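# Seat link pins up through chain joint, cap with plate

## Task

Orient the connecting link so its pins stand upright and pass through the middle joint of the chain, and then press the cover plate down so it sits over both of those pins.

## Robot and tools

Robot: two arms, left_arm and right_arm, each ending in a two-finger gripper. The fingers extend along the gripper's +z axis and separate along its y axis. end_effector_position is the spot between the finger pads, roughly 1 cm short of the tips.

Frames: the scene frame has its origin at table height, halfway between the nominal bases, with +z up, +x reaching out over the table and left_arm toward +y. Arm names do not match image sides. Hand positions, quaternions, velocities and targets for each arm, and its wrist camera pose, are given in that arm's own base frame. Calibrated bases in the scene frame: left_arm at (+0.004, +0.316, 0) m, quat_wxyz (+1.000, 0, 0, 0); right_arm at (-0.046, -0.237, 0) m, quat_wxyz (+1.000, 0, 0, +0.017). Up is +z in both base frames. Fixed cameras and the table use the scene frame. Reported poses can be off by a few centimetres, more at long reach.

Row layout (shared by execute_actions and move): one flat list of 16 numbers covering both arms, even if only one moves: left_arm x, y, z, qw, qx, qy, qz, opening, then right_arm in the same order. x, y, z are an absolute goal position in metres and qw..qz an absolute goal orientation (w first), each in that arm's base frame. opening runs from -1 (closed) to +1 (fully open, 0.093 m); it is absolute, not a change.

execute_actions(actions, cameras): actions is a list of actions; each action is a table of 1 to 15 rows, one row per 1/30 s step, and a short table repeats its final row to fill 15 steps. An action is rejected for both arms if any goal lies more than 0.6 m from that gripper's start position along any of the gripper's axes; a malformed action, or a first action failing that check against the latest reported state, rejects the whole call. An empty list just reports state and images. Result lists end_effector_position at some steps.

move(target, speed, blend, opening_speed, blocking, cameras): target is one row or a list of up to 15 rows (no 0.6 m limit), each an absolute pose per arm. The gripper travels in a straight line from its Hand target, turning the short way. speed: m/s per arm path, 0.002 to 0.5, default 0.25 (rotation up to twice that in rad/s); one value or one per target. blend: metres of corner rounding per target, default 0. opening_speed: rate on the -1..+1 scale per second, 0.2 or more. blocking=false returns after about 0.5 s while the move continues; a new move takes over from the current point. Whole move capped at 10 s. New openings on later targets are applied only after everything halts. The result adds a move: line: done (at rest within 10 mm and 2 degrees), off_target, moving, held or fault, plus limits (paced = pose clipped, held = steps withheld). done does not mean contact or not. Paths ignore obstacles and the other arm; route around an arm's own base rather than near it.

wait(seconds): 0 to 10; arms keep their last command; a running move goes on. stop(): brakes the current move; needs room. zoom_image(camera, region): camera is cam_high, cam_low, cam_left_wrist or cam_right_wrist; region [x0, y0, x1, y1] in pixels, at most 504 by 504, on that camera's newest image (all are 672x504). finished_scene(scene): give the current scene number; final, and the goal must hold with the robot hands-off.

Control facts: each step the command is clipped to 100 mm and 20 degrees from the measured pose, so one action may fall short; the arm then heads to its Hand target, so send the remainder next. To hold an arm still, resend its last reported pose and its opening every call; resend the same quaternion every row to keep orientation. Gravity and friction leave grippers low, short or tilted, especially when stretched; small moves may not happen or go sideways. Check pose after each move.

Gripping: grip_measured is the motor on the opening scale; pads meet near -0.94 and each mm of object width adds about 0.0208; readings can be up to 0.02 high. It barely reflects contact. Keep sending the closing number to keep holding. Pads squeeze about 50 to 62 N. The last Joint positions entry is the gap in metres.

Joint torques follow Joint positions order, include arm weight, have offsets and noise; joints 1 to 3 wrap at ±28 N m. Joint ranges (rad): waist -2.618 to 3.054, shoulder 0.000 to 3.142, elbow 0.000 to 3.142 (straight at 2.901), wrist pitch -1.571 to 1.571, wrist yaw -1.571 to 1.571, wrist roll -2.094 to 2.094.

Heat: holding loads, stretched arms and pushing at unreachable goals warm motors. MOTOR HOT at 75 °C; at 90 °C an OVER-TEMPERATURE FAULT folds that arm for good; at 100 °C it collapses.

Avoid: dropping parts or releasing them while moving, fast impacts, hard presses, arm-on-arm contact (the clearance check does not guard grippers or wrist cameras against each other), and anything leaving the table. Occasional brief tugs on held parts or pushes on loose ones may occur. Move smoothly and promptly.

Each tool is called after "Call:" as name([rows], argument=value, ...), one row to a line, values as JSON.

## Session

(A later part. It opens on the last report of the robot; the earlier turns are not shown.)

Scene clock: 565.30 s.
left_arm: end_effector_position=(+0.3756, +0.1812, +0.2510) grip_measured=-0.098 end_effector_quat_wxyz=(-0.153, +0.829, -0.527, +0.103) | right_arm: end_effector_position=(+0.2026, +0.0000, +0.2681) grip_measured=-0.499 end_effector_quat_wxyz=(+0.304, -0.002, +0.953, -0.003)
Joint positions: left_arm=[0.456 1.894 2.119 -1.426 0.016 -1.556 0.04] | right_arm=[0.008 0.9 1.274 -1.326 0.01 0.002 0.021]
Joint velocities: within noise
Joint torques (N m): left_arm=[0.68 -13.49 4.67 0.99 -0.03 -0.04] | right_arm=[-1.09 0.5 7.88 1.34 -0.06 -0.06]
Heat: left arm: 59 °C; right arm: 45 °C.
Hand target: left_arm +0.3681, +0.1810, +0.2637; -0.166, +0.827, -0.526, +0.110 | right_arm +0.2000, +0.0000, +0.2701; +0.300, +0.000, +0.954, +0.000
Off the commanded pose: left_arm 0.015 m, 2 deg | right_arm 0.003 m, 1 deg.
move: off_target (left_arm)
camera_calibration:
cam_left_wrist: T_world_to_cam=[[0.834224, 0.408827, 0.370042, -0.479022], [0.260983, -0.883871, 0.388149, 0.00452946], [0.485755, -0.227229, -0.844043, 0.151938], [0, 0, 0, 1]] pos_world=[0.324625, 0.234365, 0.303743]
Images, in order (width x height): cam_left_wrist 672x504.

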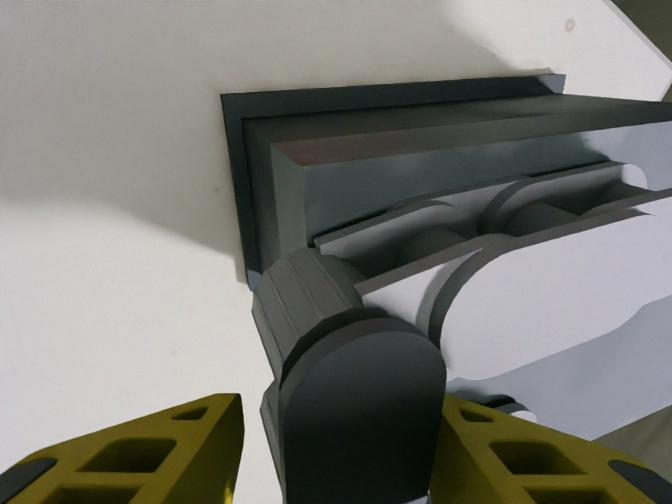

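Call:
zoom_image(camera="cam_left_wrist", region=[200, 220, 480, 504])

Call:
execute_actions(actions=[], cameras=["cam_low"])

Call:
zoom_image(camera="cam_low", region=[400, 130, 500, 200])

Scaled by 1.775 from the camera's 672x504 image, which has a finer 960x720 frame.

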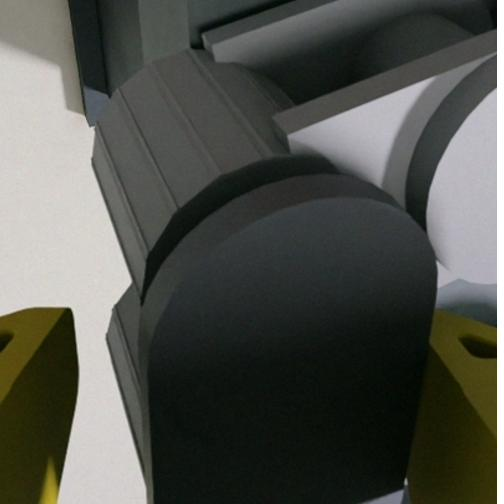

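Scene clock: 581.87 s.
left_arm: end_effector_position=(+0.3756, +0.1812, +0.2510) grip_measured=-0.098 end_effector_quat_wxyz=(-0.153, +0.829, -0.527, +0.103) | right_arm: end_effector_position=(+0.2026, +0.0000, +0.2681) grip_measured=-0.499 end_effector_quat_wxyz=(+0.304, -0.002, +0.953, -0.003)
Joint positions: left_arm=[0.456 1.894 2.119 -1.426 0.016 -1.556 0.04] | right_arm=[0.008 0.9 1.274 -1.326 0.01 0.002 0.021]
Joint velocities: within noise
Joint torques (N m): left_arm=[0.66 -13.5 4.63 0.98 -0.03 -0.04] | right_arm=[-1.02 0.64 7.72 1.39 -0.13 -0.07]
Heat: left arm: 60 °C; right arm: 45 °C.
Hand target: left_arm +0.3681, +0.1809, +0.2637; -0.166, +0.827, -0.526, +0.110 | right_arm +0.2000, +0.0000, +0.2701; +0.300, +0.000, +0.954, +0.000
Tool commands: left_gripper/opening=-0.1 right_gripper/opening=-0.5
Off the commanded pose: left_arm 0.015 m, 2 deg | right_arm 0.003 m, 1 deg.
Images, in order (width x height): cam_low 672x504.

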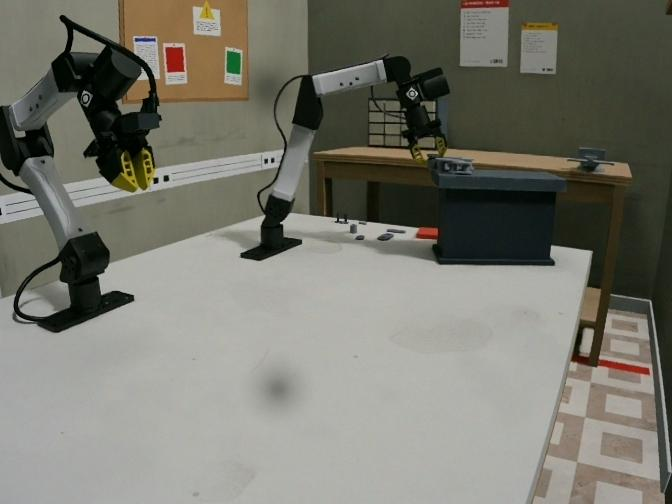

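Scaled by 5.040 from the camera's 672x504 image, which has a finer 960x720 frame.

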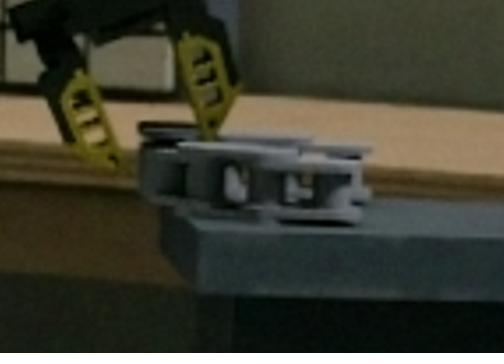

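Call:
move([
  [0.365,0.180,0.264,0.1663,-0.8264,0.5264,-0.11,-0.1,0.2,0,0.27,0.3,0,0.954,0,-0.5],
  [0.367,0.181,0.285,0.1663,-0.8264,0.5264,-0.11,0.0,0.2,0,0.27,0.3,0,0.954,0,-0.5],
  [0.31,0.19,0.33,0.2722,-0.1503,0.9495,0.0431,0.2,0.2,0,0.27,0.3,0,0.954,0,-0.5],
], speed=[0.05,0.1,0.25], blend=[0,0.01,0], cameras=["cam_low","cam_left_wrist"])

Call:
zoom_image(camera="cam_low", region=[400, 130, 500, 200])

Scene clock: 596.97 s.
left_arm: end_effector_position=(+0.3159, +0.1940, +0.3179) grip_measured=+0.198 end_effector_quat_wxyz=(+0.254, -0.155, +0.954, +0.041) | right_arm: end_effector_position=(+0.2026, +0.0000, +0.2681) grip_measured=-0.499 end_effector_quat_wxyz=(+0.304, -0.002, +0.953, -0.003)
Joint positions: left_arm=[0.617 1.699 2.113 -1.482 0.145 0.256 0.055] | right_arm=[0.008 0.9 1.274 -1.326 0.01 0.002 0.021]
Joint velocities: within noise
Joint torques (N m): left_arm=[0.62 -10.67 5 1.27 0.26 -0.06] | right_arm=[-0.99 0.58 7.99 1.36 -0.08 -0.01]
Heat: left arm: 60 °C; right arm: 45 °C.
Hand target: left_arm +0.3100, +0.1900, +0.3297; +0.272, -0.150, +0.950, +0.043 | right_arm +0.2000, +0.0000, +0.2701; +0.300, +0.000, +0.954, +0.000
Off the commanded pose: left_arm 0.014 m, 2 deg | right_arm 0.003 m, 1 deg.
move: off_target (left_arm); blend cut to 0 m at target 2; target 3's new opening was sent with left_arm's hand 0.014 m and 2 deg from that target
camera_calibration:
cam_left_wrist: T_world_to_cam=[[0.324943, -0.945604, 0.0156584, 0.0771005], [-0.93987, -0.324725, -0.105823, 0.433374], [0.105151, 0.0196696, -0.994262, 0.360416], [0, 0, 0, 1]] pos_world=[0.344364, 0.206545, 0.403001]
Images, in order (width x height): cam_low 672x504, cam_left_wrist 672x504.

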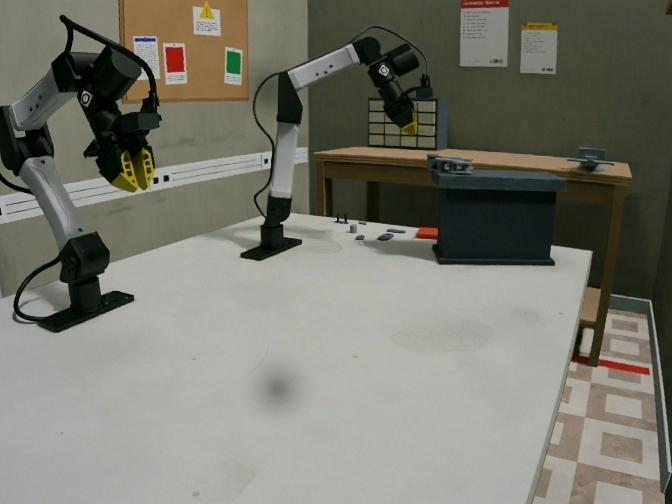

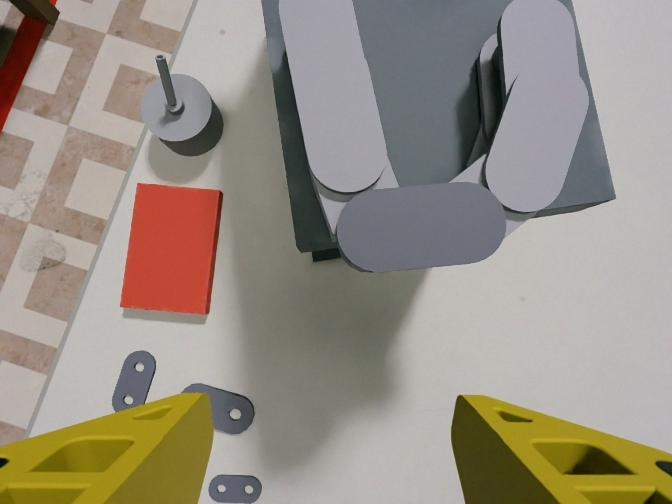

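Scaled by 5.040 from the camera's 672x504 image, which has a finer 960x720 frame.

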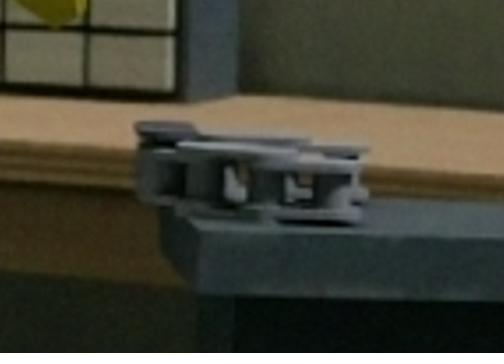

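Call:
move([
  [0.36,0.185,0.325,0.1950,-0.2037,0.9584,0.0415,-1,0.2,0,0.27,0.3,0,0.954,0,-0.5],
  [0.409,0.194,0.295,0.1950,-0.2037,0.9584,0.0415,-1,0.2,0,0.27,0.3,0,0.954,0,-0.5],
], speed=0.2, blend=0.02, cameras=["cam_left_wrist"])

Scene clock: 632.47 s.
left_arm: end_effector_position=(+0.4072, +0.1931, +0.2869) grip_measured=-0.982 end_effector_quat_wxyz=(+0.222, -0.199, +0.954, +0.042) | right_arm: end_effector_position=(+0.2026, +0.0000, +0.2681) grip_measured=-0.499 end_effector_quat_wxyz=(+0.304, -0.002, +0.953, -0.003)
Joint positions: left_arm=[0.453 2.087 2.541 -1.57 0.028 0.035 0] | right_arm=[0.008 0.9 1.274 -1.326 0.01 0.002 0.021]
Joint velocities: within noise
Joint torques (N m): left_arm=[-0.76 -10.33 7.2 1.19 -0.11 -0.31] | right_arm=[-1.16 0.46 7.87 1.37 -0.11 -0.05]
Heat: left arm: 58 °C; right arm: 45 °C.
Hand target: left_arm +0.4086, +0.1938, +0.2944; +0.233, -0.202, +0.950, +0.050 | right_arm +0.2000, +0.0000, +0.2701; +0.300, +0.000, +0.954, +0.000
Off the commanded pose: left_arm 0.008 m, 3 deg | right_arm 0.003 m, 1 deg.
joint sent to its limit (left arm) — joint 4 (wrist pitch), lower limit. The joint targets are off in orientation, not in position.
move: off_target (left_arm)
camera_calibration:
cam_left_wrist: T_world_to_cam=[[0.406372, -0.913401, 0.0236584, 0.00534719], [-0.91252, -0.407027, -0.0404388, 0.501623], [0.0465665, -0.00515559, -0.998902, 0.349983], [0, 0, 0, 1]] pos_world=[0.439271, 0.210863, 0.369757]
Images, in order (width x height): cam_left_wrist 672x504.

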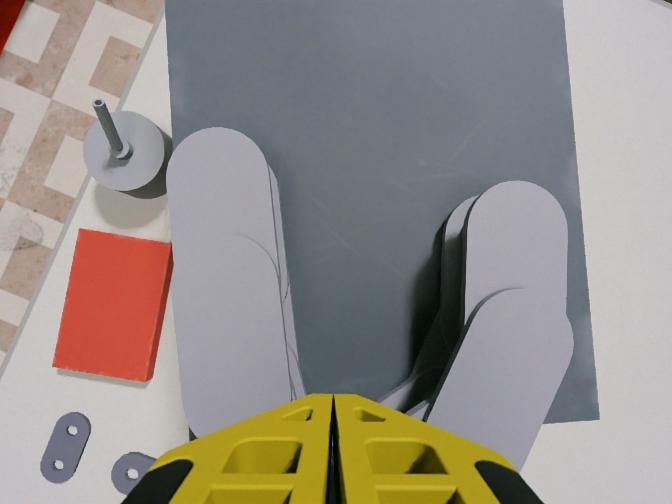

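Call:
move([
  [0.410,0.1895,0.261,0.1950,-0.2037,0.9584,0.0415,-1,0.2,0,0.27,0.3,0,0.954,0,-0.5],
], speed=0.08, cameras=["cam_left_wrist"])

Scene clock: 641.23 s.
left_arm: end_effector_position=(+0.4085, +0.1891, +0.2552) grip_measured=-0.982 end_effector_quat_wxyz=(+0.183, -0.201, +0.962, +0.032) | right_arm: end_effector_position=(+0.2026, +0.0000, +0.2681) grip_measured=-0.499 end_effector_quat_wxyz=(+0.304, -0.002, +0.953, -0.003)
Joint positions: left_arm=[0.442 2.087 2.424 -1.534 0.023 0.025 0] | right_arm=[0.008 0.9 1.274 -1.326 0.01 0.002 0.021]
Joint velocities: within noise
Joint torques (N m): left_arm=[-0.81 -12.31 4.53 1.22 -0.11 -0.26] | right_arm=[-0.83 0.57 7.69 1.37 -0.09 -0.07]
Heat: left arm: 57 °C; right arm: 45 °C.
Hand target: left_arm +0.4100, +0.1894, +0.2610; +0.195, -0.204, +0.959, +0.041 | right_arm +0.2000, +0.0000, +0.2701; +0.300, +0.000, +0.954, +0.000
Off the commanded pose: left_arm 0.006 m, 2 deg | right_arm 0.003 m, 1 deg.
move: done
camera_calibration:
cam_left_wrist: T_world_to_cam=[[0.408198, -0.91254, 0.0253875, 0.000587237], [-0.912491, -0.407035, 0.0410233, 0.479134], [-0.0271018, -0.0399115, -0.998836, 0.354882], [0, 0, 0, 1]] pos_world=[0.446584, 0.209724, 0.334799]
Images, in order (width x height): cam_left_wrist 672x504.

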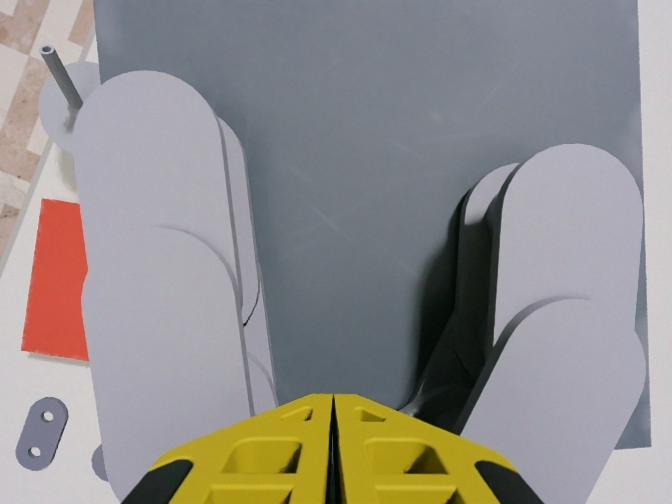

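Call:
move([
  [0.391,0.184,0.258,0.1950,-0.2037,0.9584,0.0415,-1,0.2,0,0.27,0.3,0,0.954,0,-0.5],
], speed=0.05, cameras=["cam_left_wrist","cam_low"])

Call:
zoom_image(camera="cam_low", region=[400, 130, 500, 200])

Scene clock: 651.63 s.
left_arm: end_effector_position=(+0.4025, +0.1861, +0.2529) grip_measured=-0.982 end_effector_quat_wxyz=(+0.201, -0.200, +0.958, +0.037) | right_arm: end_effector_position=(+0.2026, +0.0000, +0.2681) grip_measured=-0.499 end_effector_quat_wxyz=(+0.304, -0.002, +0.953, -0.003)
Joint positions: left_arm=[0.442 1.978 2.23 -1.413 0.022 0.025 0] | right_arm=[0.008 0.9 1.274 -1.326 0.01 0.002 0.021]
Joint velocities: within noise
Joint torques (N m): left_arm=[0.03 -13.3 4.01 0.87 -0.11 -0.19] | right_arm=[-1.18 0.5 7.77 1.37 -0.08 -0.01]
Heat: left arm: 58 °C; right arm: 45 °C.
Hand target: left_arm +0.3913, +0.1840, +0.2579; +0.195, -0.204, +0.959, +0.041 | right_arm +0.2000, +0.0000, +0.2701; +0.300, +0.000, +0.954, +0.000
Off the commanded pose: left_arm 0.013 m, 1 deg | right_arm 0.003 m, 1 deg.
move: off_target (left_arm)
camera_calibration:
cam_left_wrist: T_world_to_cam=[[0.407491, -0.912883, 0.0243999, 0.000994639], [-0.913192, -0.407501, 0.0048166, 0.482031], [0.00554597, -0.0242445, -0.999691, 0.336476], [0, 0, 0, 1]] pos_world=[0.437916, 0.205494, 0.334026]
Images, in order (width x height): cam_low 672x504, cam_left_wrist 672x504.

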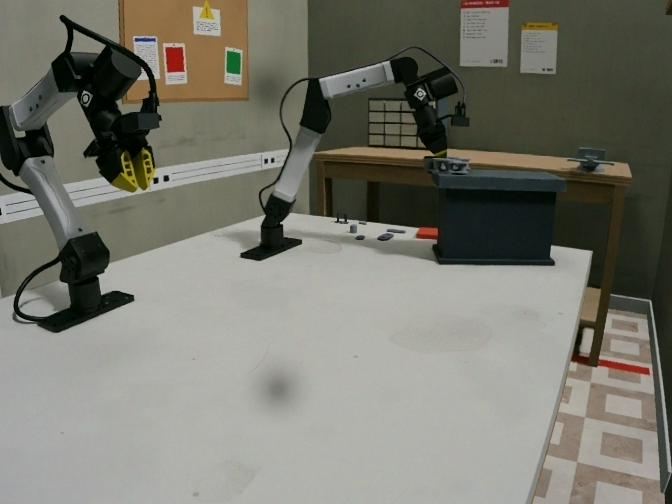

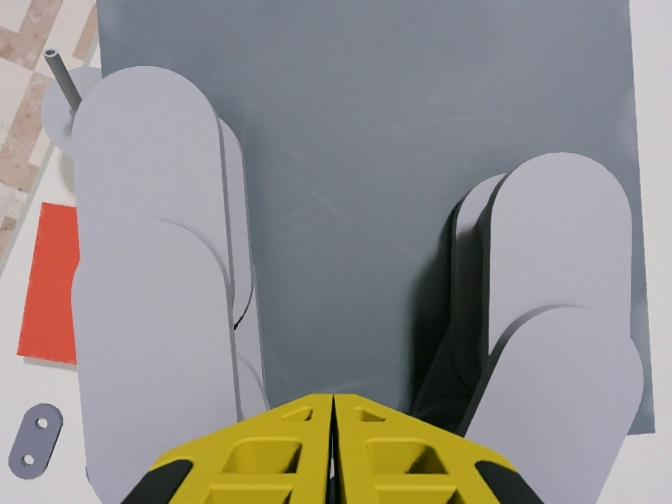

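Scaled by 5.040 from the camera's 672x504 image, which has a finer 960x720 frame.

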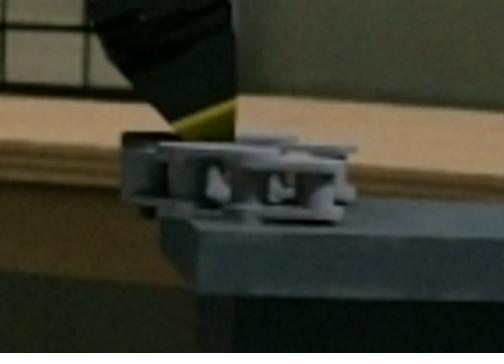

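Call:
move([
  [0.405,0.187,0.300,0.1950,-0.2037,0.9584,0.0415,-1,0.2,0,0.27,0.3,0,0.954,0,-0.5],
  [0.31,0.16,0.33,0.2722,-0.1503,0.9495,0.0431,-1,0.2,0,0.27,0.3,0,0.954,0,-0.5],
], speed=[0.08,0.25], blend=0.005, cameras=["cam_low","cam_left_wrist"])

Call:
zoom_image(camera="cam_low", region=[400, 130, 500, 200])

Scene clock: 659.97 s.
left_arm: end_effector_position=(+0.3058, +0.1577, +0.3306) grip_measured=-0.982 end_effector_quat_wxyz=(+0.265, -0.154, +0.951, +0.047) | right_arm: end_effector_position=(+0.2026, +0.0000, +0.2681) grip_measured=-0.499 end_effector_quat_wxyz=(+0.304, -0.002, +0.953, -0.003)
Joint positions: left_arm=[0.524 1.592 2.043 -1.485 0.097 0.175 0] | right_arm=[0.008 0.9 1.274 -1.326 0.01 0.002 0.021]
Joint velocities: within noise
Joint torques (N m): left_arm=[0.64 -5.72 4.45 1.57 0.24 -0.1] | right_arm=[-0.99 0.47 7.9 1.38 -0.13 -0.03]
Heat: left arm: 58 °C; right arm: 45 °C.
Hand target: left_arm +0.3099, +0.1599, +0.3300; +0.272, -0.150, +0.950, +0.043 | right_arm +0.2000, +0.0000, +0.2701; +0.300, +0.000, +0.954, +0.000
Off the commanded pose: left_arm 0.005 m, 1 deg | right_arm 0.003 m, 1 deg.
move: done
camera_calibration:
cam_left_wrist: T_world_to_cam=[[0.325154, -0.945626, 0.00808215, 0.0482354], [-0.93741, -0.323432, -0.12905, 0.420153], [0.124647, 0.0343849, -0.991605, 0.365631], [0, 0, 0, 1]] pos_world=[0.332596, 0.168931, 0.416393]
Images, in order (width x height): cam_low 672x504, cam_left_wrist 672x504.

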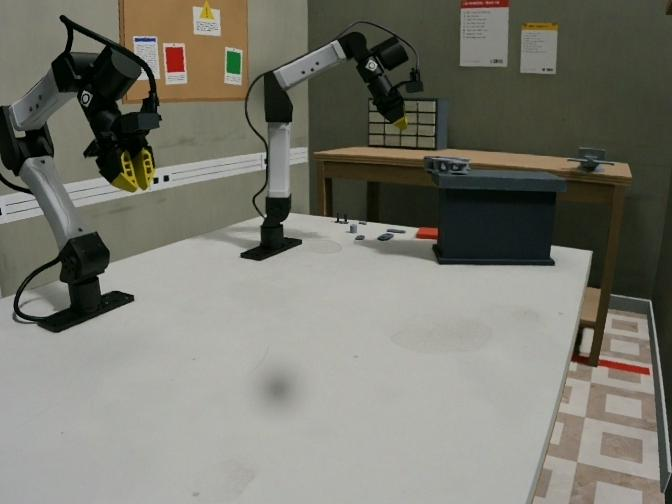

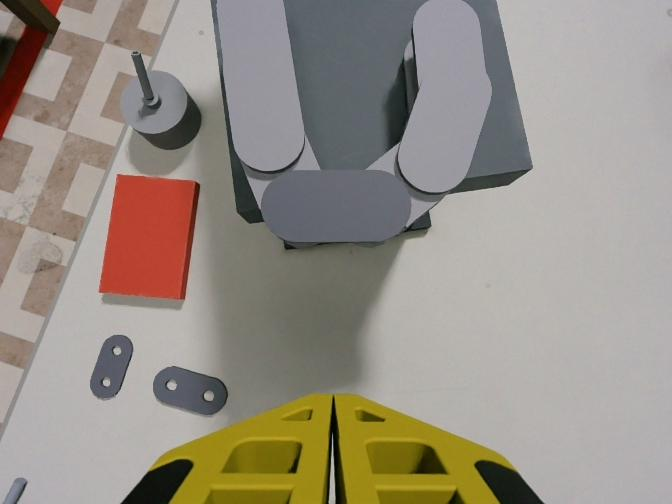

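Scaled by 5.040 from the camera's 672x504 image, which has a finer 960x720 frame.

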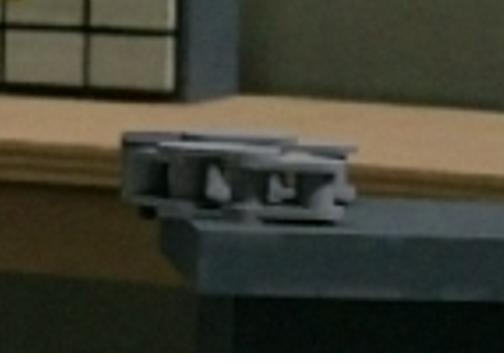

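Call:
zoom_image(camera="cam_left_wrist", region=[200, 100, 540, 270])

Scaled by 1.482 from the camera's 672x504 image, which has a finer 960x720 frame.

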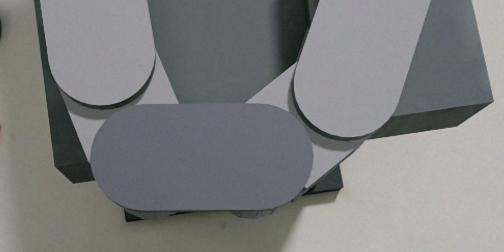

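Call:
move([
  [0.24,0.135,0.30,0.5757,-0.5757,0.4107,-0.4107,1,0.2,0,0.27,0.3,0,0.954,0,-0.5],
  [0.270,0.147,0.242,0.5757,-0.5757,0.4107,-0.4107,1,0.2,0,0.27,0.3,0,0.954,0,-0.5],
], speed=0.4, blend=0.02, cameras=["cam_low","cam_left_wrist"])

Call:
zoom_image(camera="cam_low", region=[360, 120, 500, 210])

Scene clock: 697.87 s.
left_arm: end_effector_position=(+0.2692, +0.1462, +0.2420) grip_measured=+1.000 end_effector_quat_wxyz=(+0.572, -0.576, +0.416, -0.410) | right_arm: end_effector_position=(+0.2026, +0.0000, +0.2681) grip_measured=-0.499 end_effector_quat_wxyz=(+0.304, -0.002, +0.953, -0.003)
Joint positions: left_arm=[0.703 0.716 0.307 0.398 0.379 -1.562 0.093] | right_arm=[0.008 0.9 1.274 -1.326 0.01 0.002 0.021]
Joint velocities: within noise
Joint torques (N m): left_arm=[-0.98 -0.05 6.15 2.23 -0.21 -0.21] | right_arm=[-1.02 0.42 7.82 1.39 -0.11 0.02]
Heat: left arm: 49 °C; right arm: 45 °C.
Hand target: left_arm +0.2699, +0.1469, +0.2421; +0.576, -0.576, +0.411, -0.411 | right_arm +0.2000, +0.0000, +0.2701; +0.300, +0.000, +0.954, +0.000
Off the commanded pose: left_arm 0.001 m, 1 deg | right_arm 0.003 m, 1 deg.
move: done
camera_calibration:
cam_left_wrist: T_world_to_cam=[[-0.00206045, 0.00977934, 0.99995, -0.241607], [-0.0918696, -0.995725, 0.00954872, 0.207877], [0.995769, -0.0918453, 0.00295007, -0.173959], [0, 0, 0, 1]] pos_world=[0.191823, 0.193374, 0.240123]
Images, in order (width x height): cam_low 672x504, cam_left_wrist 672x504.

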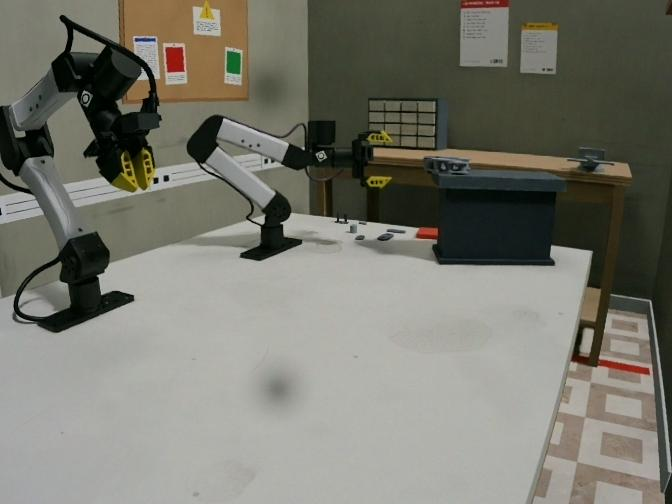

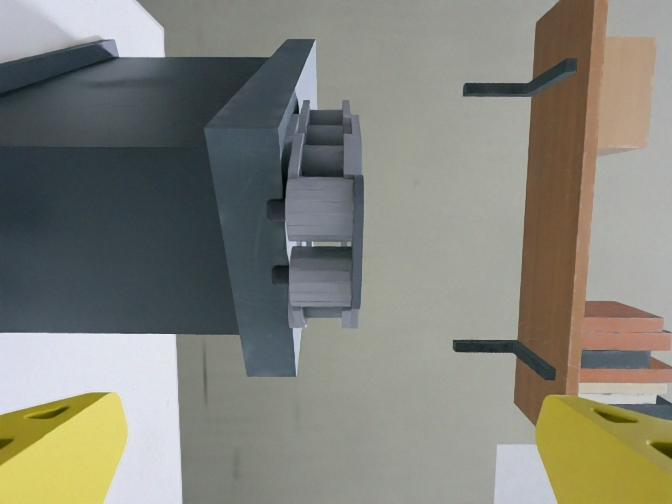

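Scaled by 3.600 from the camera's 672x504 image, which has a finer 960x720 frame.

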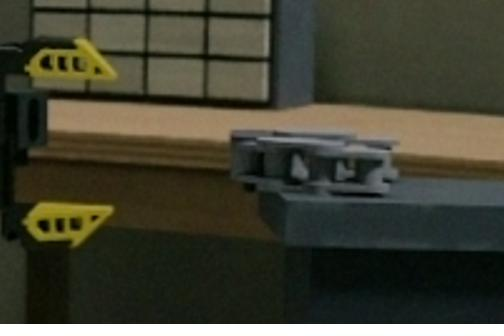

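Call:
move([
  [0.325,0.1647,0.241,0.5757,-0.5757,0.4107,-0.4107,1,0.2,0,0.27,0.3,0,0.954,0,-0.5],
], speed=0.15, cameras=["cam_left_wrist"])

Scene clock: 712.37 s.
left_arm: end_effector_position=(+0.3192, +0.1612, +0.2215) grip_measured=+1.000 end_effector_quat_wxyz=(+0.558, -0.590, +0.421, -0.405) | right_arm: end_effector_position=(+0.2026, +0.0000, +0.2681) grip_measured=-0.499 end_effector_quat_wxyz=(+0.304, -0.002, +0.953, -0.003)
Joint positions: left_arm=[0.594 1.065 0.371 0.642 0.271 -1.564 0.093] | right_arm=[0.008 0.9 1.274 -1.326 0.01 0.002 0.021]
Joint velocities: within noise
Joint torques (N m): left_arm=[-0.96 -2.03 9.39 2.24 -0.16 -0.19] | right_arm=[-0.96 0.59 7.86 1.37 -0.09 0]
Heat: left arm: 46 °C; right arm: 45 °C.
Hand target: left_arm +0.3239, +0.1641, +0.2409; +0.575, -0.576, +0.411, -0.411 | right_arm +0.2000, +0.0000, +0.2701; +0.300, +0.000, +0.954, +0.000
Off the commanded pose: left_arm 0.021 m, 3 deg | right_arm 0.003 m, 1 deg.
move: off_target (left_arm)
camera_calibration:
cam_left_wrist: T_world_to_cam=[[0.0320424, 0.0340709, 0.998906, -0.235722], [-0.0910394, -0.995165, 0.0368636, 0.22122], [0.995332, -0.092121, -0.0287857, -0.21505], [0, 0, 0, 1]] pos_world=[0.241739, 0.208371, 0.221119]
Images, in order (width x height): cam_left_wrist 672x504.

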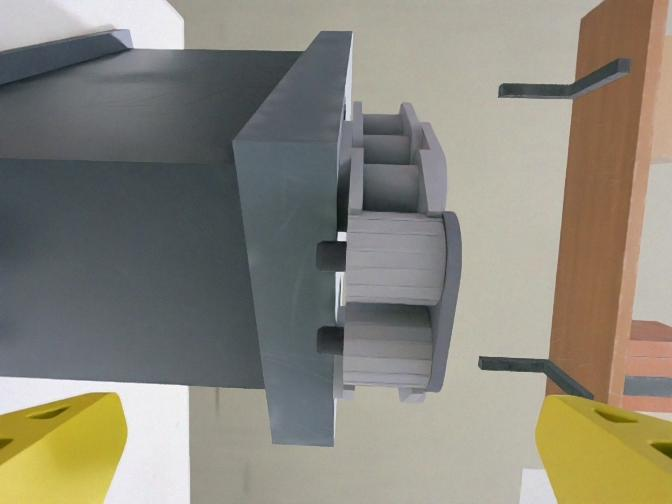

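Call:
move([
  [0.330,0.1675,0.256,0.5757,-0.5757,0.4107,-0.4107,1,0.2,0,0.27,0.3,0,0.954,0,-0.5],
  [0.352,0.1755,0.258,0.5757,-0.5757,0.4107,-0.4107,1,0.2,0,0.27,0.3,0,0.954,0,-0.5],
], speed=0.08, cameras=["cam_left_wrist"])

Scene clock: 718.87 s.
left_arm: end_effector_position=(+0.3461, +0.1722, +0.2389) grip_measured=+1.000 end_effector_quat_wxyz=(+0.558, -0.589, +0.422, -0.405) | right_arm: end_effector_position=(+0.2026, +0.0000, +0.2681) grip_measured=-0.499 end_effector_quat_wxyz=(+0.304, -0.002, +0.953, -0.003)
Joint positions: left_arm=[0.567 1.176 0.502 0.623 0.245 -1.564 0.093] | right_arm=[0.008 0.9 1.274 -1.326 0.01 0.002 0.021]
Joint velocities: within noise
Joint torques (N m): left_arm=[-0.94 -2.93 9.4 2.3 -0.18 -0.18] | right_arm=[-0.9 0.5 7.86 1.39 -0.09 -0.05]
Heat: left arm: 45 °C; right arm: 45 °C.
Hand target: left_arm +0.3510, +0.1749, +0.2578; +0.575, -0.576, +0.411, -0.411 | right_arm +0.2000, +0.0000, +0.2701; +0.300, +0.000, +0.954, +0.000
Off the commanded pose: left_arm 0.020 m, 3 deg | right_arm 0.003 m, 1 deg.
move: off_target (left_arm)
camera_calibration:
cam_left_wrist: T_world_to_cam=[[0.0321657, 0.0325091, 0.998954, -0.254109], [-0.0918296, -0.995147, 0.0353421, 0.234529], [0.995255, -0.0928703, -0.0290243, -0.240125], [0, 0, 0, 1]] pos_world=[0.268696, 0.219351, 0.238585]
Images, in order (width x height): cam_left_wrist 672x504.

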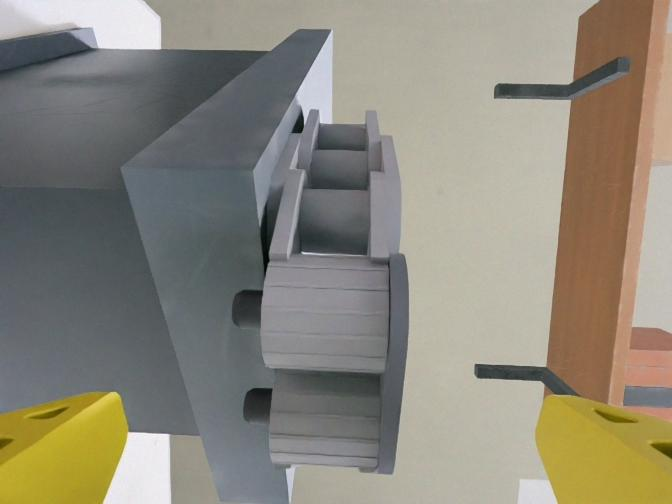

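Call:
move([
  [0.3695,0.1812,0.2555,0.5856,-0.5655,0.4035,-0.4178,1,0.2,0,0.27,0.3,0,0.954,0,-0.5],
], speed=0.06, cameras=["cam_left_wrist","cam_low"])

Call:
zoom_image(camera="cam_low", region=[400, 120, 500, 200])

Scene clock: 730.37 s.
left_arm: end_effector_position=(+0.3634, +0.1782, +0.2374) grip_measured=+1.000 end_effector_quat_wxyz=(+0.569, -0.579, +0.415, -0.411) | right_arm: end_effector_position=(+0.2026, +0.0000, +0.2681) grip_measured=-0.499 end_effector_quat_wxyz=(+0.304, -0.002, +0.953, -0.003)
Joint positions: left_arm=[0.55 1.289 0.524 0.75 0.227 -1.57 0.093] | right_arm=[0.008 0.9 1.274 -1.326 0.01 0.002 0.021]
Joint velocities: within noise
Joint torques (N m): left_arm=[-0.98 -3.7 9.13 2.29 -0.16 -0.2] | right_arm=[-1.11 0.62 7.83 1.38 -0.1 -0.01]
Heat: left arm: 43 °C; right arm: 45 °C.
Hand target: left_arm +0.3686, +0.1806, +0.2553; +0.585, -0.566, +0.404, -0.418 | right_arm +0.2000, +0.0000, +0.2701; +0.300, +0.000, +0.954, +0.000
Off the commanded pose: left_arm 0.019 m, 3 deg | right_arm 0.003 m, 1 deg.
move: off_target (left_arm)
camera_calibration:
cam_left_wrist: T_world_to_cam=[[-0.000381208, 0.018032, 0.999837, -0.239144], [-0.0921414, -0.995585, 0.0179202, 0.246506], [0.995746, -0.0921196, 0.00204102, -0.264533], [0, 0, 0, 1]] pos_world=[0.28603, 0.225362, 0.235227]
Images, in order (width x height): cam_low 672x504, cam_left_wrist 672x504.

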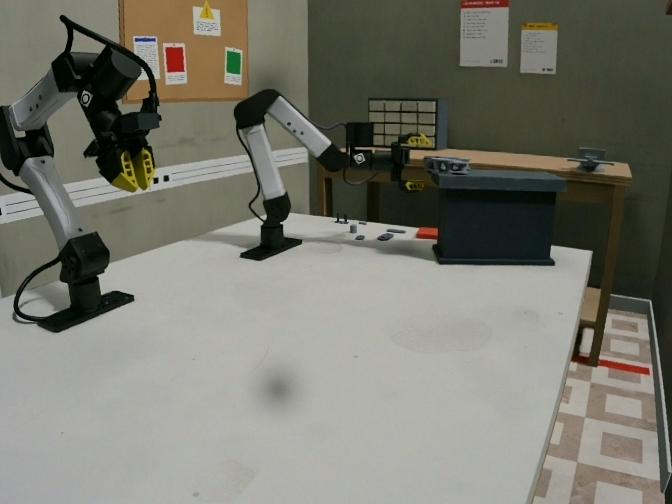

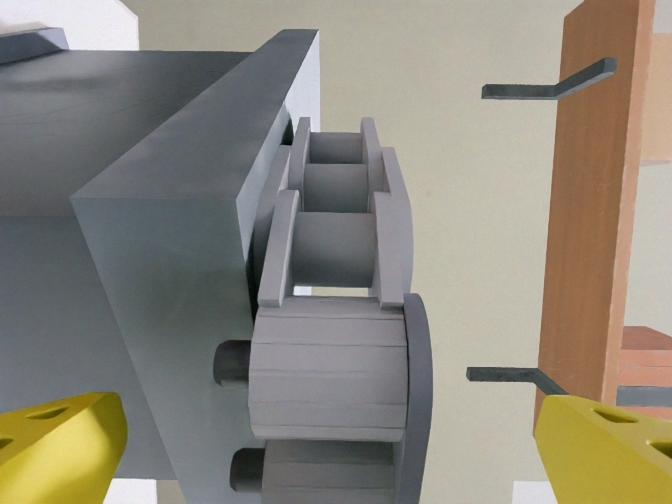

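Scaled by 5.040 from the camera's 672x504 image, which has a finer 960x720 frame.

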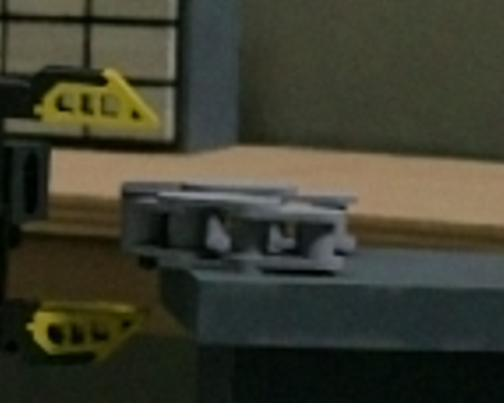

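Call:
move([
  [0.3687,0.1842,0.2555,0.5856,-0.5655,0.4035,-0.4178,0.05,0.2,0,0.27,0.3,0,0.954,0,-0.5],
], speed=0.05, opening_speed=0.8, cameras=["cam_left_wrist","cam_low"])

Call:
zoom_image(camera="cam_low", region=[400, 120, 500, 200])

Scene clock: 746.43 s.
left_arm: end_effector_position=(+0.3634, +0.1783, +0.2379) grip_measured=+0.052 end_effector_quat_wxyz=(+0.570, -0.578, +0.415, -0.411) | right_arm: end_effector_position=(+0.2026, +0.0000, +0.2681) grip_measured=-0.499 end_effector_quat_wxyz=(+0.304, -0.002, +0.953, -0.003)
Joint positions: left_arm=[0.55 1.289 0.524 0.752 0.226 -1.571 0.048] | right_arm=[0.008 0.9 1.274 -1.326 0.01 0.002 0.021]
Joint velocities: within noise
Joint torques (N m): left_arm=[0.24 -3.29 9.35 2.24 -0.03 -0.19] | right_arm=[-0.92 0.43 7.68 1.37 -0.09 -0.01]
Heat: left arm: 43 °C; right arm: 45 °C.
Hand target: left_arm +0.3678, +0.1836, +0.2553; +0.585, -0.566, +0.404, -0.418 | right_arm +0.2000, +0.0000, +0.2701; +0.300, +0.000, +0.954, +0.000
Off the commanded pose: left_arm 0.019 m, 3 deg | right_arm 0.003 m, 1 deg.
move: off_target (left_arm)
camera_calibration:
cam_left_wrist: T_world_to_cam=[[-0.00246204, 0.0171885, 0.999849, -0.238787], [-0.0914129, -0.99567, 0.0168916, 0.246614], [0.99581, -0.0913575, 0.00402263, -0.265118], [0, 0, 0, 1]] pos_world=[0.285963, 0.22543, 0.235651]
Images, in order (width x height): cam_low 672x504, cam_left_wrist 672x504.

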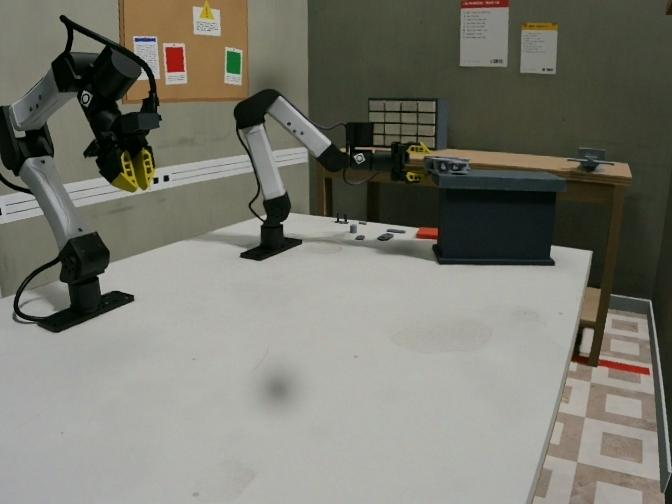

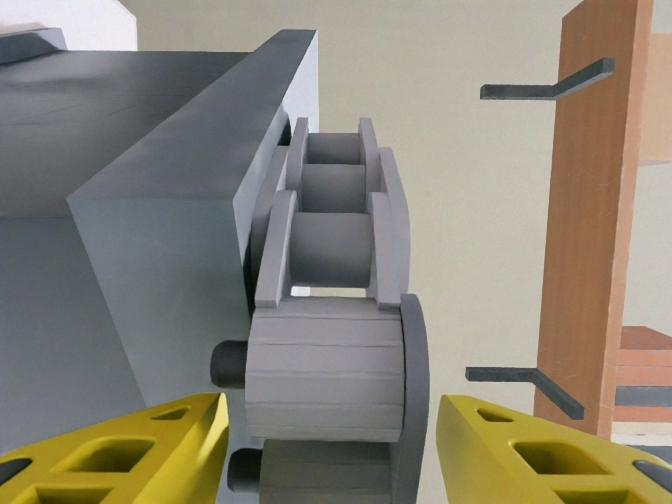

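Scaled by 5.040 from the camera's 672x504 image, which has a finer 960x720 frame.

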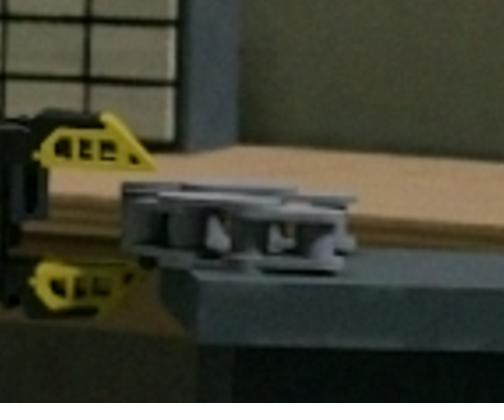

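Call:
move([
  [0.3687,0.1830,0.2545,0.5856,-0.5655,0.4035,-0.4178,-0.6,0.2,0,0.27,0.3,0,0.954,0,-0.5],
], speed=0.05, opening_speed=0.4, cameras=["cam_left_wrist","cam_low"])

Call:
zoom_image(camera="cam_low", region=[400, 120, 500, 200])

Scene clock: 764.93 s.
left_arm: end_effector_position=(+0.3638, +0.1786, +0.2388) grip_measured=-0.431 end_effector_quat_wxyz=(+0.571, -0.577, +0.413, -0.413) | right_arm: end_effector_position=(+0.2026, +0.0000, +0.2681) grip_measured=-0.499 end_effector_quat_wxyz=(+0.304, -0.002, +0.953, -0.003)
Joint positions: left_arm=[0.55 1.292 0.524 0.762 0.226 -1.573 0.025] | right_arm=[0.008 0.9 1.274 -1.326 0.01 0.002 0.021]
Joint velocities: within noise
Joint torques (N m): left_arm=[-0.2 -3.64 9.01 2.19 -0.08 -0.17] | right_arm=[-0.9 0.54 7.6 1.35 -0.09 -0.05]
Heat: left arm: 45 °C; right arm: 45 °C.
Hand target: left_arm +0.3680, +0.1825, +0.2544; +0.585, -0.565, +0.404, -0.418 | right_arm +0.2000, +0.0000, +0.2701; +0.300, +0.000, +0.954, +0.000
Off the commanded pose: left_arm 0.017 m, 2 deg | right_arm 0.003 m, 1 deg.
move: off_target (left_arm)
camera_calibration:
cam_left_wrist: T_world_to_cam=[[-0.00851565, 0.0165321, 0.999827, -0.237365], [-0.0914874, -0.995683, 0.0156843, 0.247214], [0.99577, -0.0913381, 0.00999136, -0.266936], [0, 0, 0, 1]] pos_world=[0.286402, 0.22569, 0.236114]
Images, in order (width x height): cam_low 672x504, cam_left_wrist 672x504.

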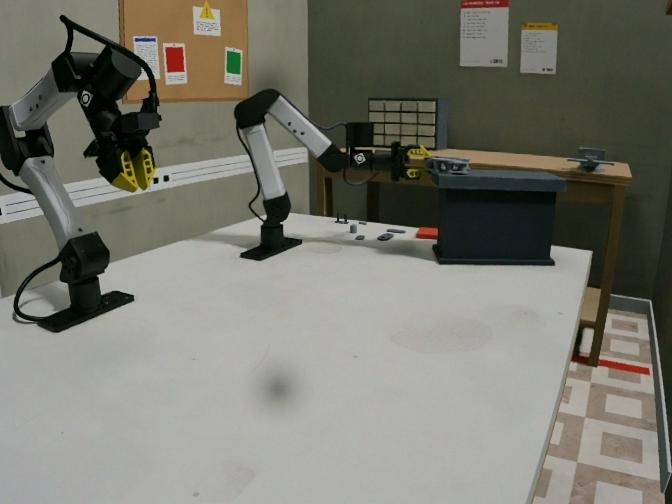

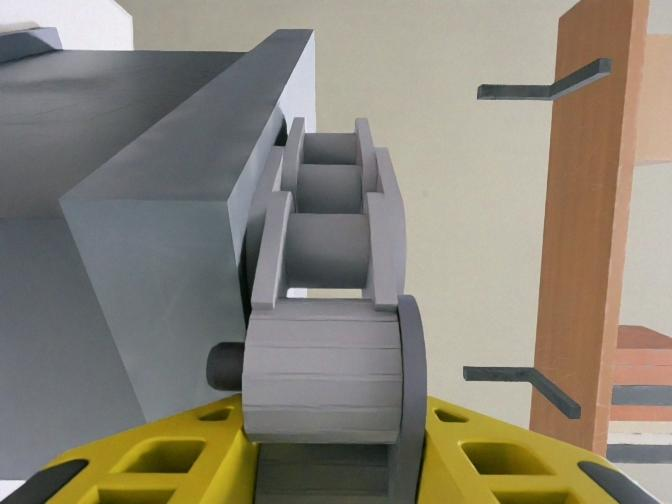

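Scaled by 5.040 from the camera's 672x504 image, which has a finer 960x720 frame.

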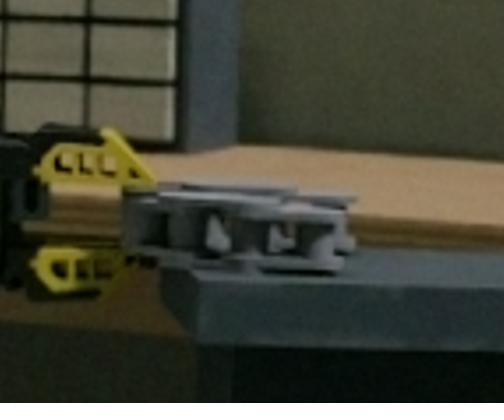

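Call:
move([
  [0.366,0.181,0.33,0.5123,-0.6326,0.4513,-0.3655,-0.6,0.2,0,0.27,0.3,0,0.954,0,-0.5],
  [0.350,0.175,0.375,0.5123,-0.6326,0.4513,-0.3655,-0.6,0.2,0,0.27,0.3,0,0.954,0,-0.5],
  [0.23,0.130,0.375,0.5123,-0.6326,0.4513,-0.3655,-0.6,0.2,0,0.27,0.3,0,0.954,0,-0.5],
], speed=[0.1,0.1,0.15], blend=0.015, cameras=["cam_left_wrist","cam_low"])

Scene clock: 785.00 s.
left_arm: end_effector_position=(+0.2126, +0.1248, +0.3109) grip_measured=-0.431 end_effector_quat_wxyz=(-0.415, +0.719, -0.452, +0.326) | right_arm: end_effector_position=(+0.2026, +0.0000, +0.2681) grip_measured=-0.499 end_effector_quat_wxyz=(+0.304, -0.002, +0.953, -0.003)
Joint positions: left_arm=[0.81 0.727 1.039 -0.817 0.416 -1.456 0.025] | right_arm=[0.008 0.9 1.274 -1.326 0.01 0.002 0.021]
Joint velocities: within noise
Joint torques (N m): left_arm=[0.64 -3.17 8.79 3.8 0.59 -0.01] | right_arm=[-0.87 0.4 7.75 1.39 -0.08 -0.04]
Heat: left arm: 46 °C; right arm: 45 °C.
Hand target: left_arm +0.2191, +0.1225, +0.3731; -0.510, +0.635, -0.455, +0.359 | right_arm +0.2000, +0.0000, +0.2701; +0.300, +0.000, +0.954, +0.000
Off the commanded pose: left_arm 0.067 m, 16 deg | right_arm 0.003 m, 1 deg.
move: off_target (left_arm)
camera_calibration:
cam_left_wrist: T_world_to_cam=[[0.366253, 0.257639, 0.894137, -0.386777], [0.00912036, -0.961853, 0.273415, 0.0729942], [0.930471, -0.0919843, -0.354631, 0.00529301], [0, 0, 0, 1]] pos_world=[0.136068, 0.170345, 0.327751]
Images, in order (width x height): cam_low 672x504, cam_left_wrist 672x504.

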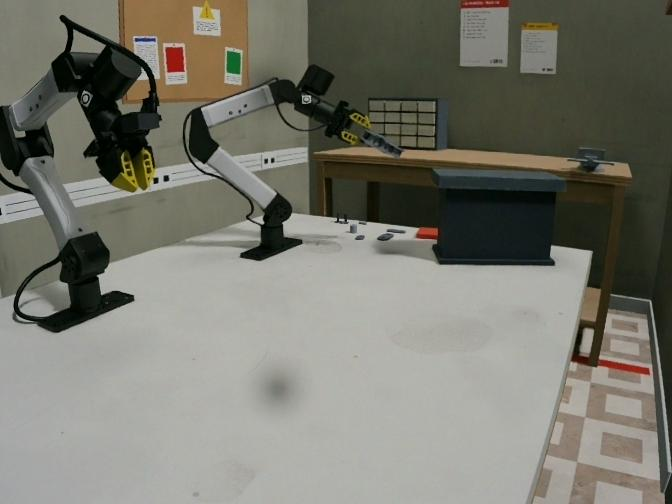

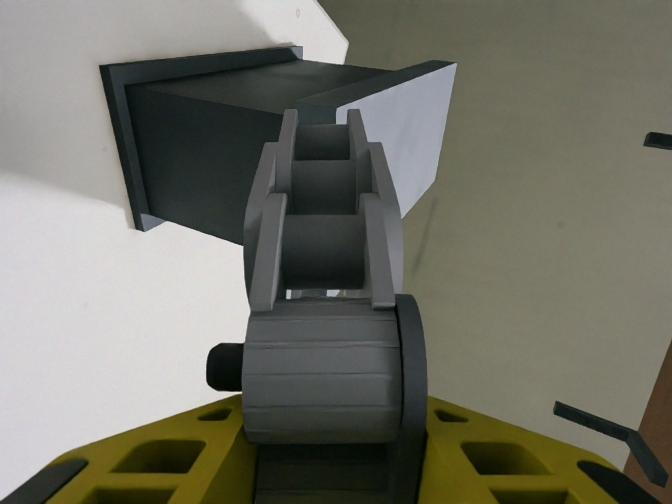

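Call:
move([
  [0.205,0.100,0.37,0.6429,-0.4165,0.6293,-0.1308,-0.6,0.2,0,0.27,0.3,0,0.954,0,-0.5],
  [0.20,0.090,0.37,0.6440,-0.1440,0.7408,0.1252,-0.6,0.2,0,0.27,0.3,0,0.954,0,-0.5],
  [0.20,0.090,0.37,0.5471,0.1505,0.7395,0.3622,-0.6,0.2,0,0.27,0.3,0,0.954,0,-0.5],
  [0.20,0.090,0.37,0.3668,0.4220,0.6257,0.5439,-0.6,0.2,0,0.27,0.3,0,0.954,0,-0.5],
], speed=0.3, blend=0.02, cameras=["cam_left_wrist","cam_low"])

Scene clock: 805.40 s.
left_arm: end_effector_position=(+0.1964, +0.0892, +0.3633) grip_measured=-0.598 end_effector_quat_wxyz=(+0.363, +0.420, +0.635, +0.538) | right_arm: end_effector_position=(+0.2026, +0.0000, +0.2681) grip_measured=-0.499 end_effector_quat_wxyz=(+0.304, -0.002, +0.953, -0.003)
Joint positions: left_arm=[0.535 0.484 0.959 -0.635 0.14 1.585 0.017] | right_arm=[0.008 0.9 1.274 -1.326 0.01 0.002 0.021]
Joint velocities: within noise
Joint torques (N m): left_arm=[0.64 3.6 6.16 2.28 0.18 -0.14] | right_arm=[-0.99 0.68 7.86 1.38 -0.15 -0.03]
Heat: left arm: 55 °C; right arm: 45 °C.
Hand target: left_arm +0.1998, +0.0900, +0.3699; +0.366, +0.422, +0.626, +0.544 | right_arm +0.2000, +0.0000, +0.2701; +0.300, +0.000, +0.954, +0.000
Off the commanded pose: left_arm 0.008 m, 1 deg | right_arm 0.003 m, 1 deg.
move: done
camera_calibration:
cam_left_wrist: T_world_to_cam=[[-0.144851, -0.0852538, -0.985774, 0.395438], [-0.721412, 0.69096, 0.0462479, 0.10315], [0.677188, 0.717848, -0.161589, -0.0569563], [0, 0, 0, 1]] pos_world=[0.170263, 0.00332627, 0.375839]
Images, in order (width x height): cam_low 672x504, cam_left_wrist 672x504.

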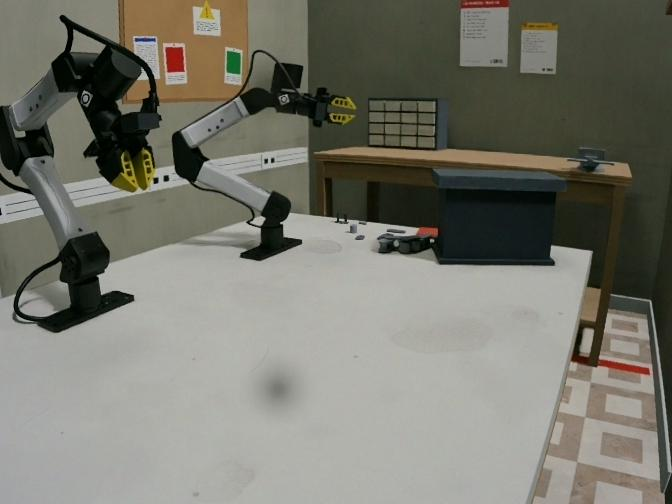

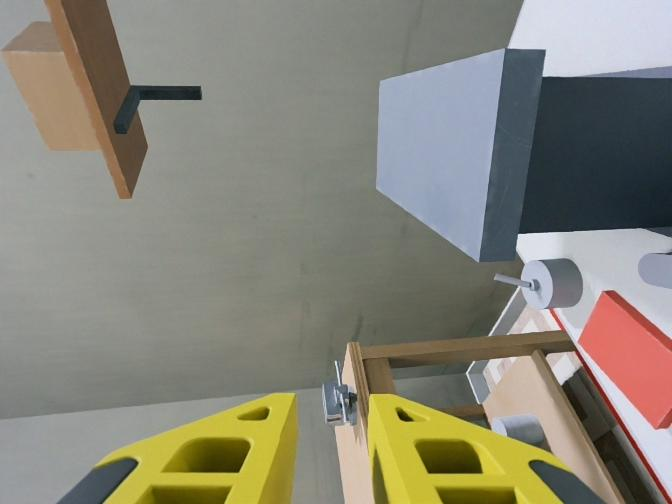

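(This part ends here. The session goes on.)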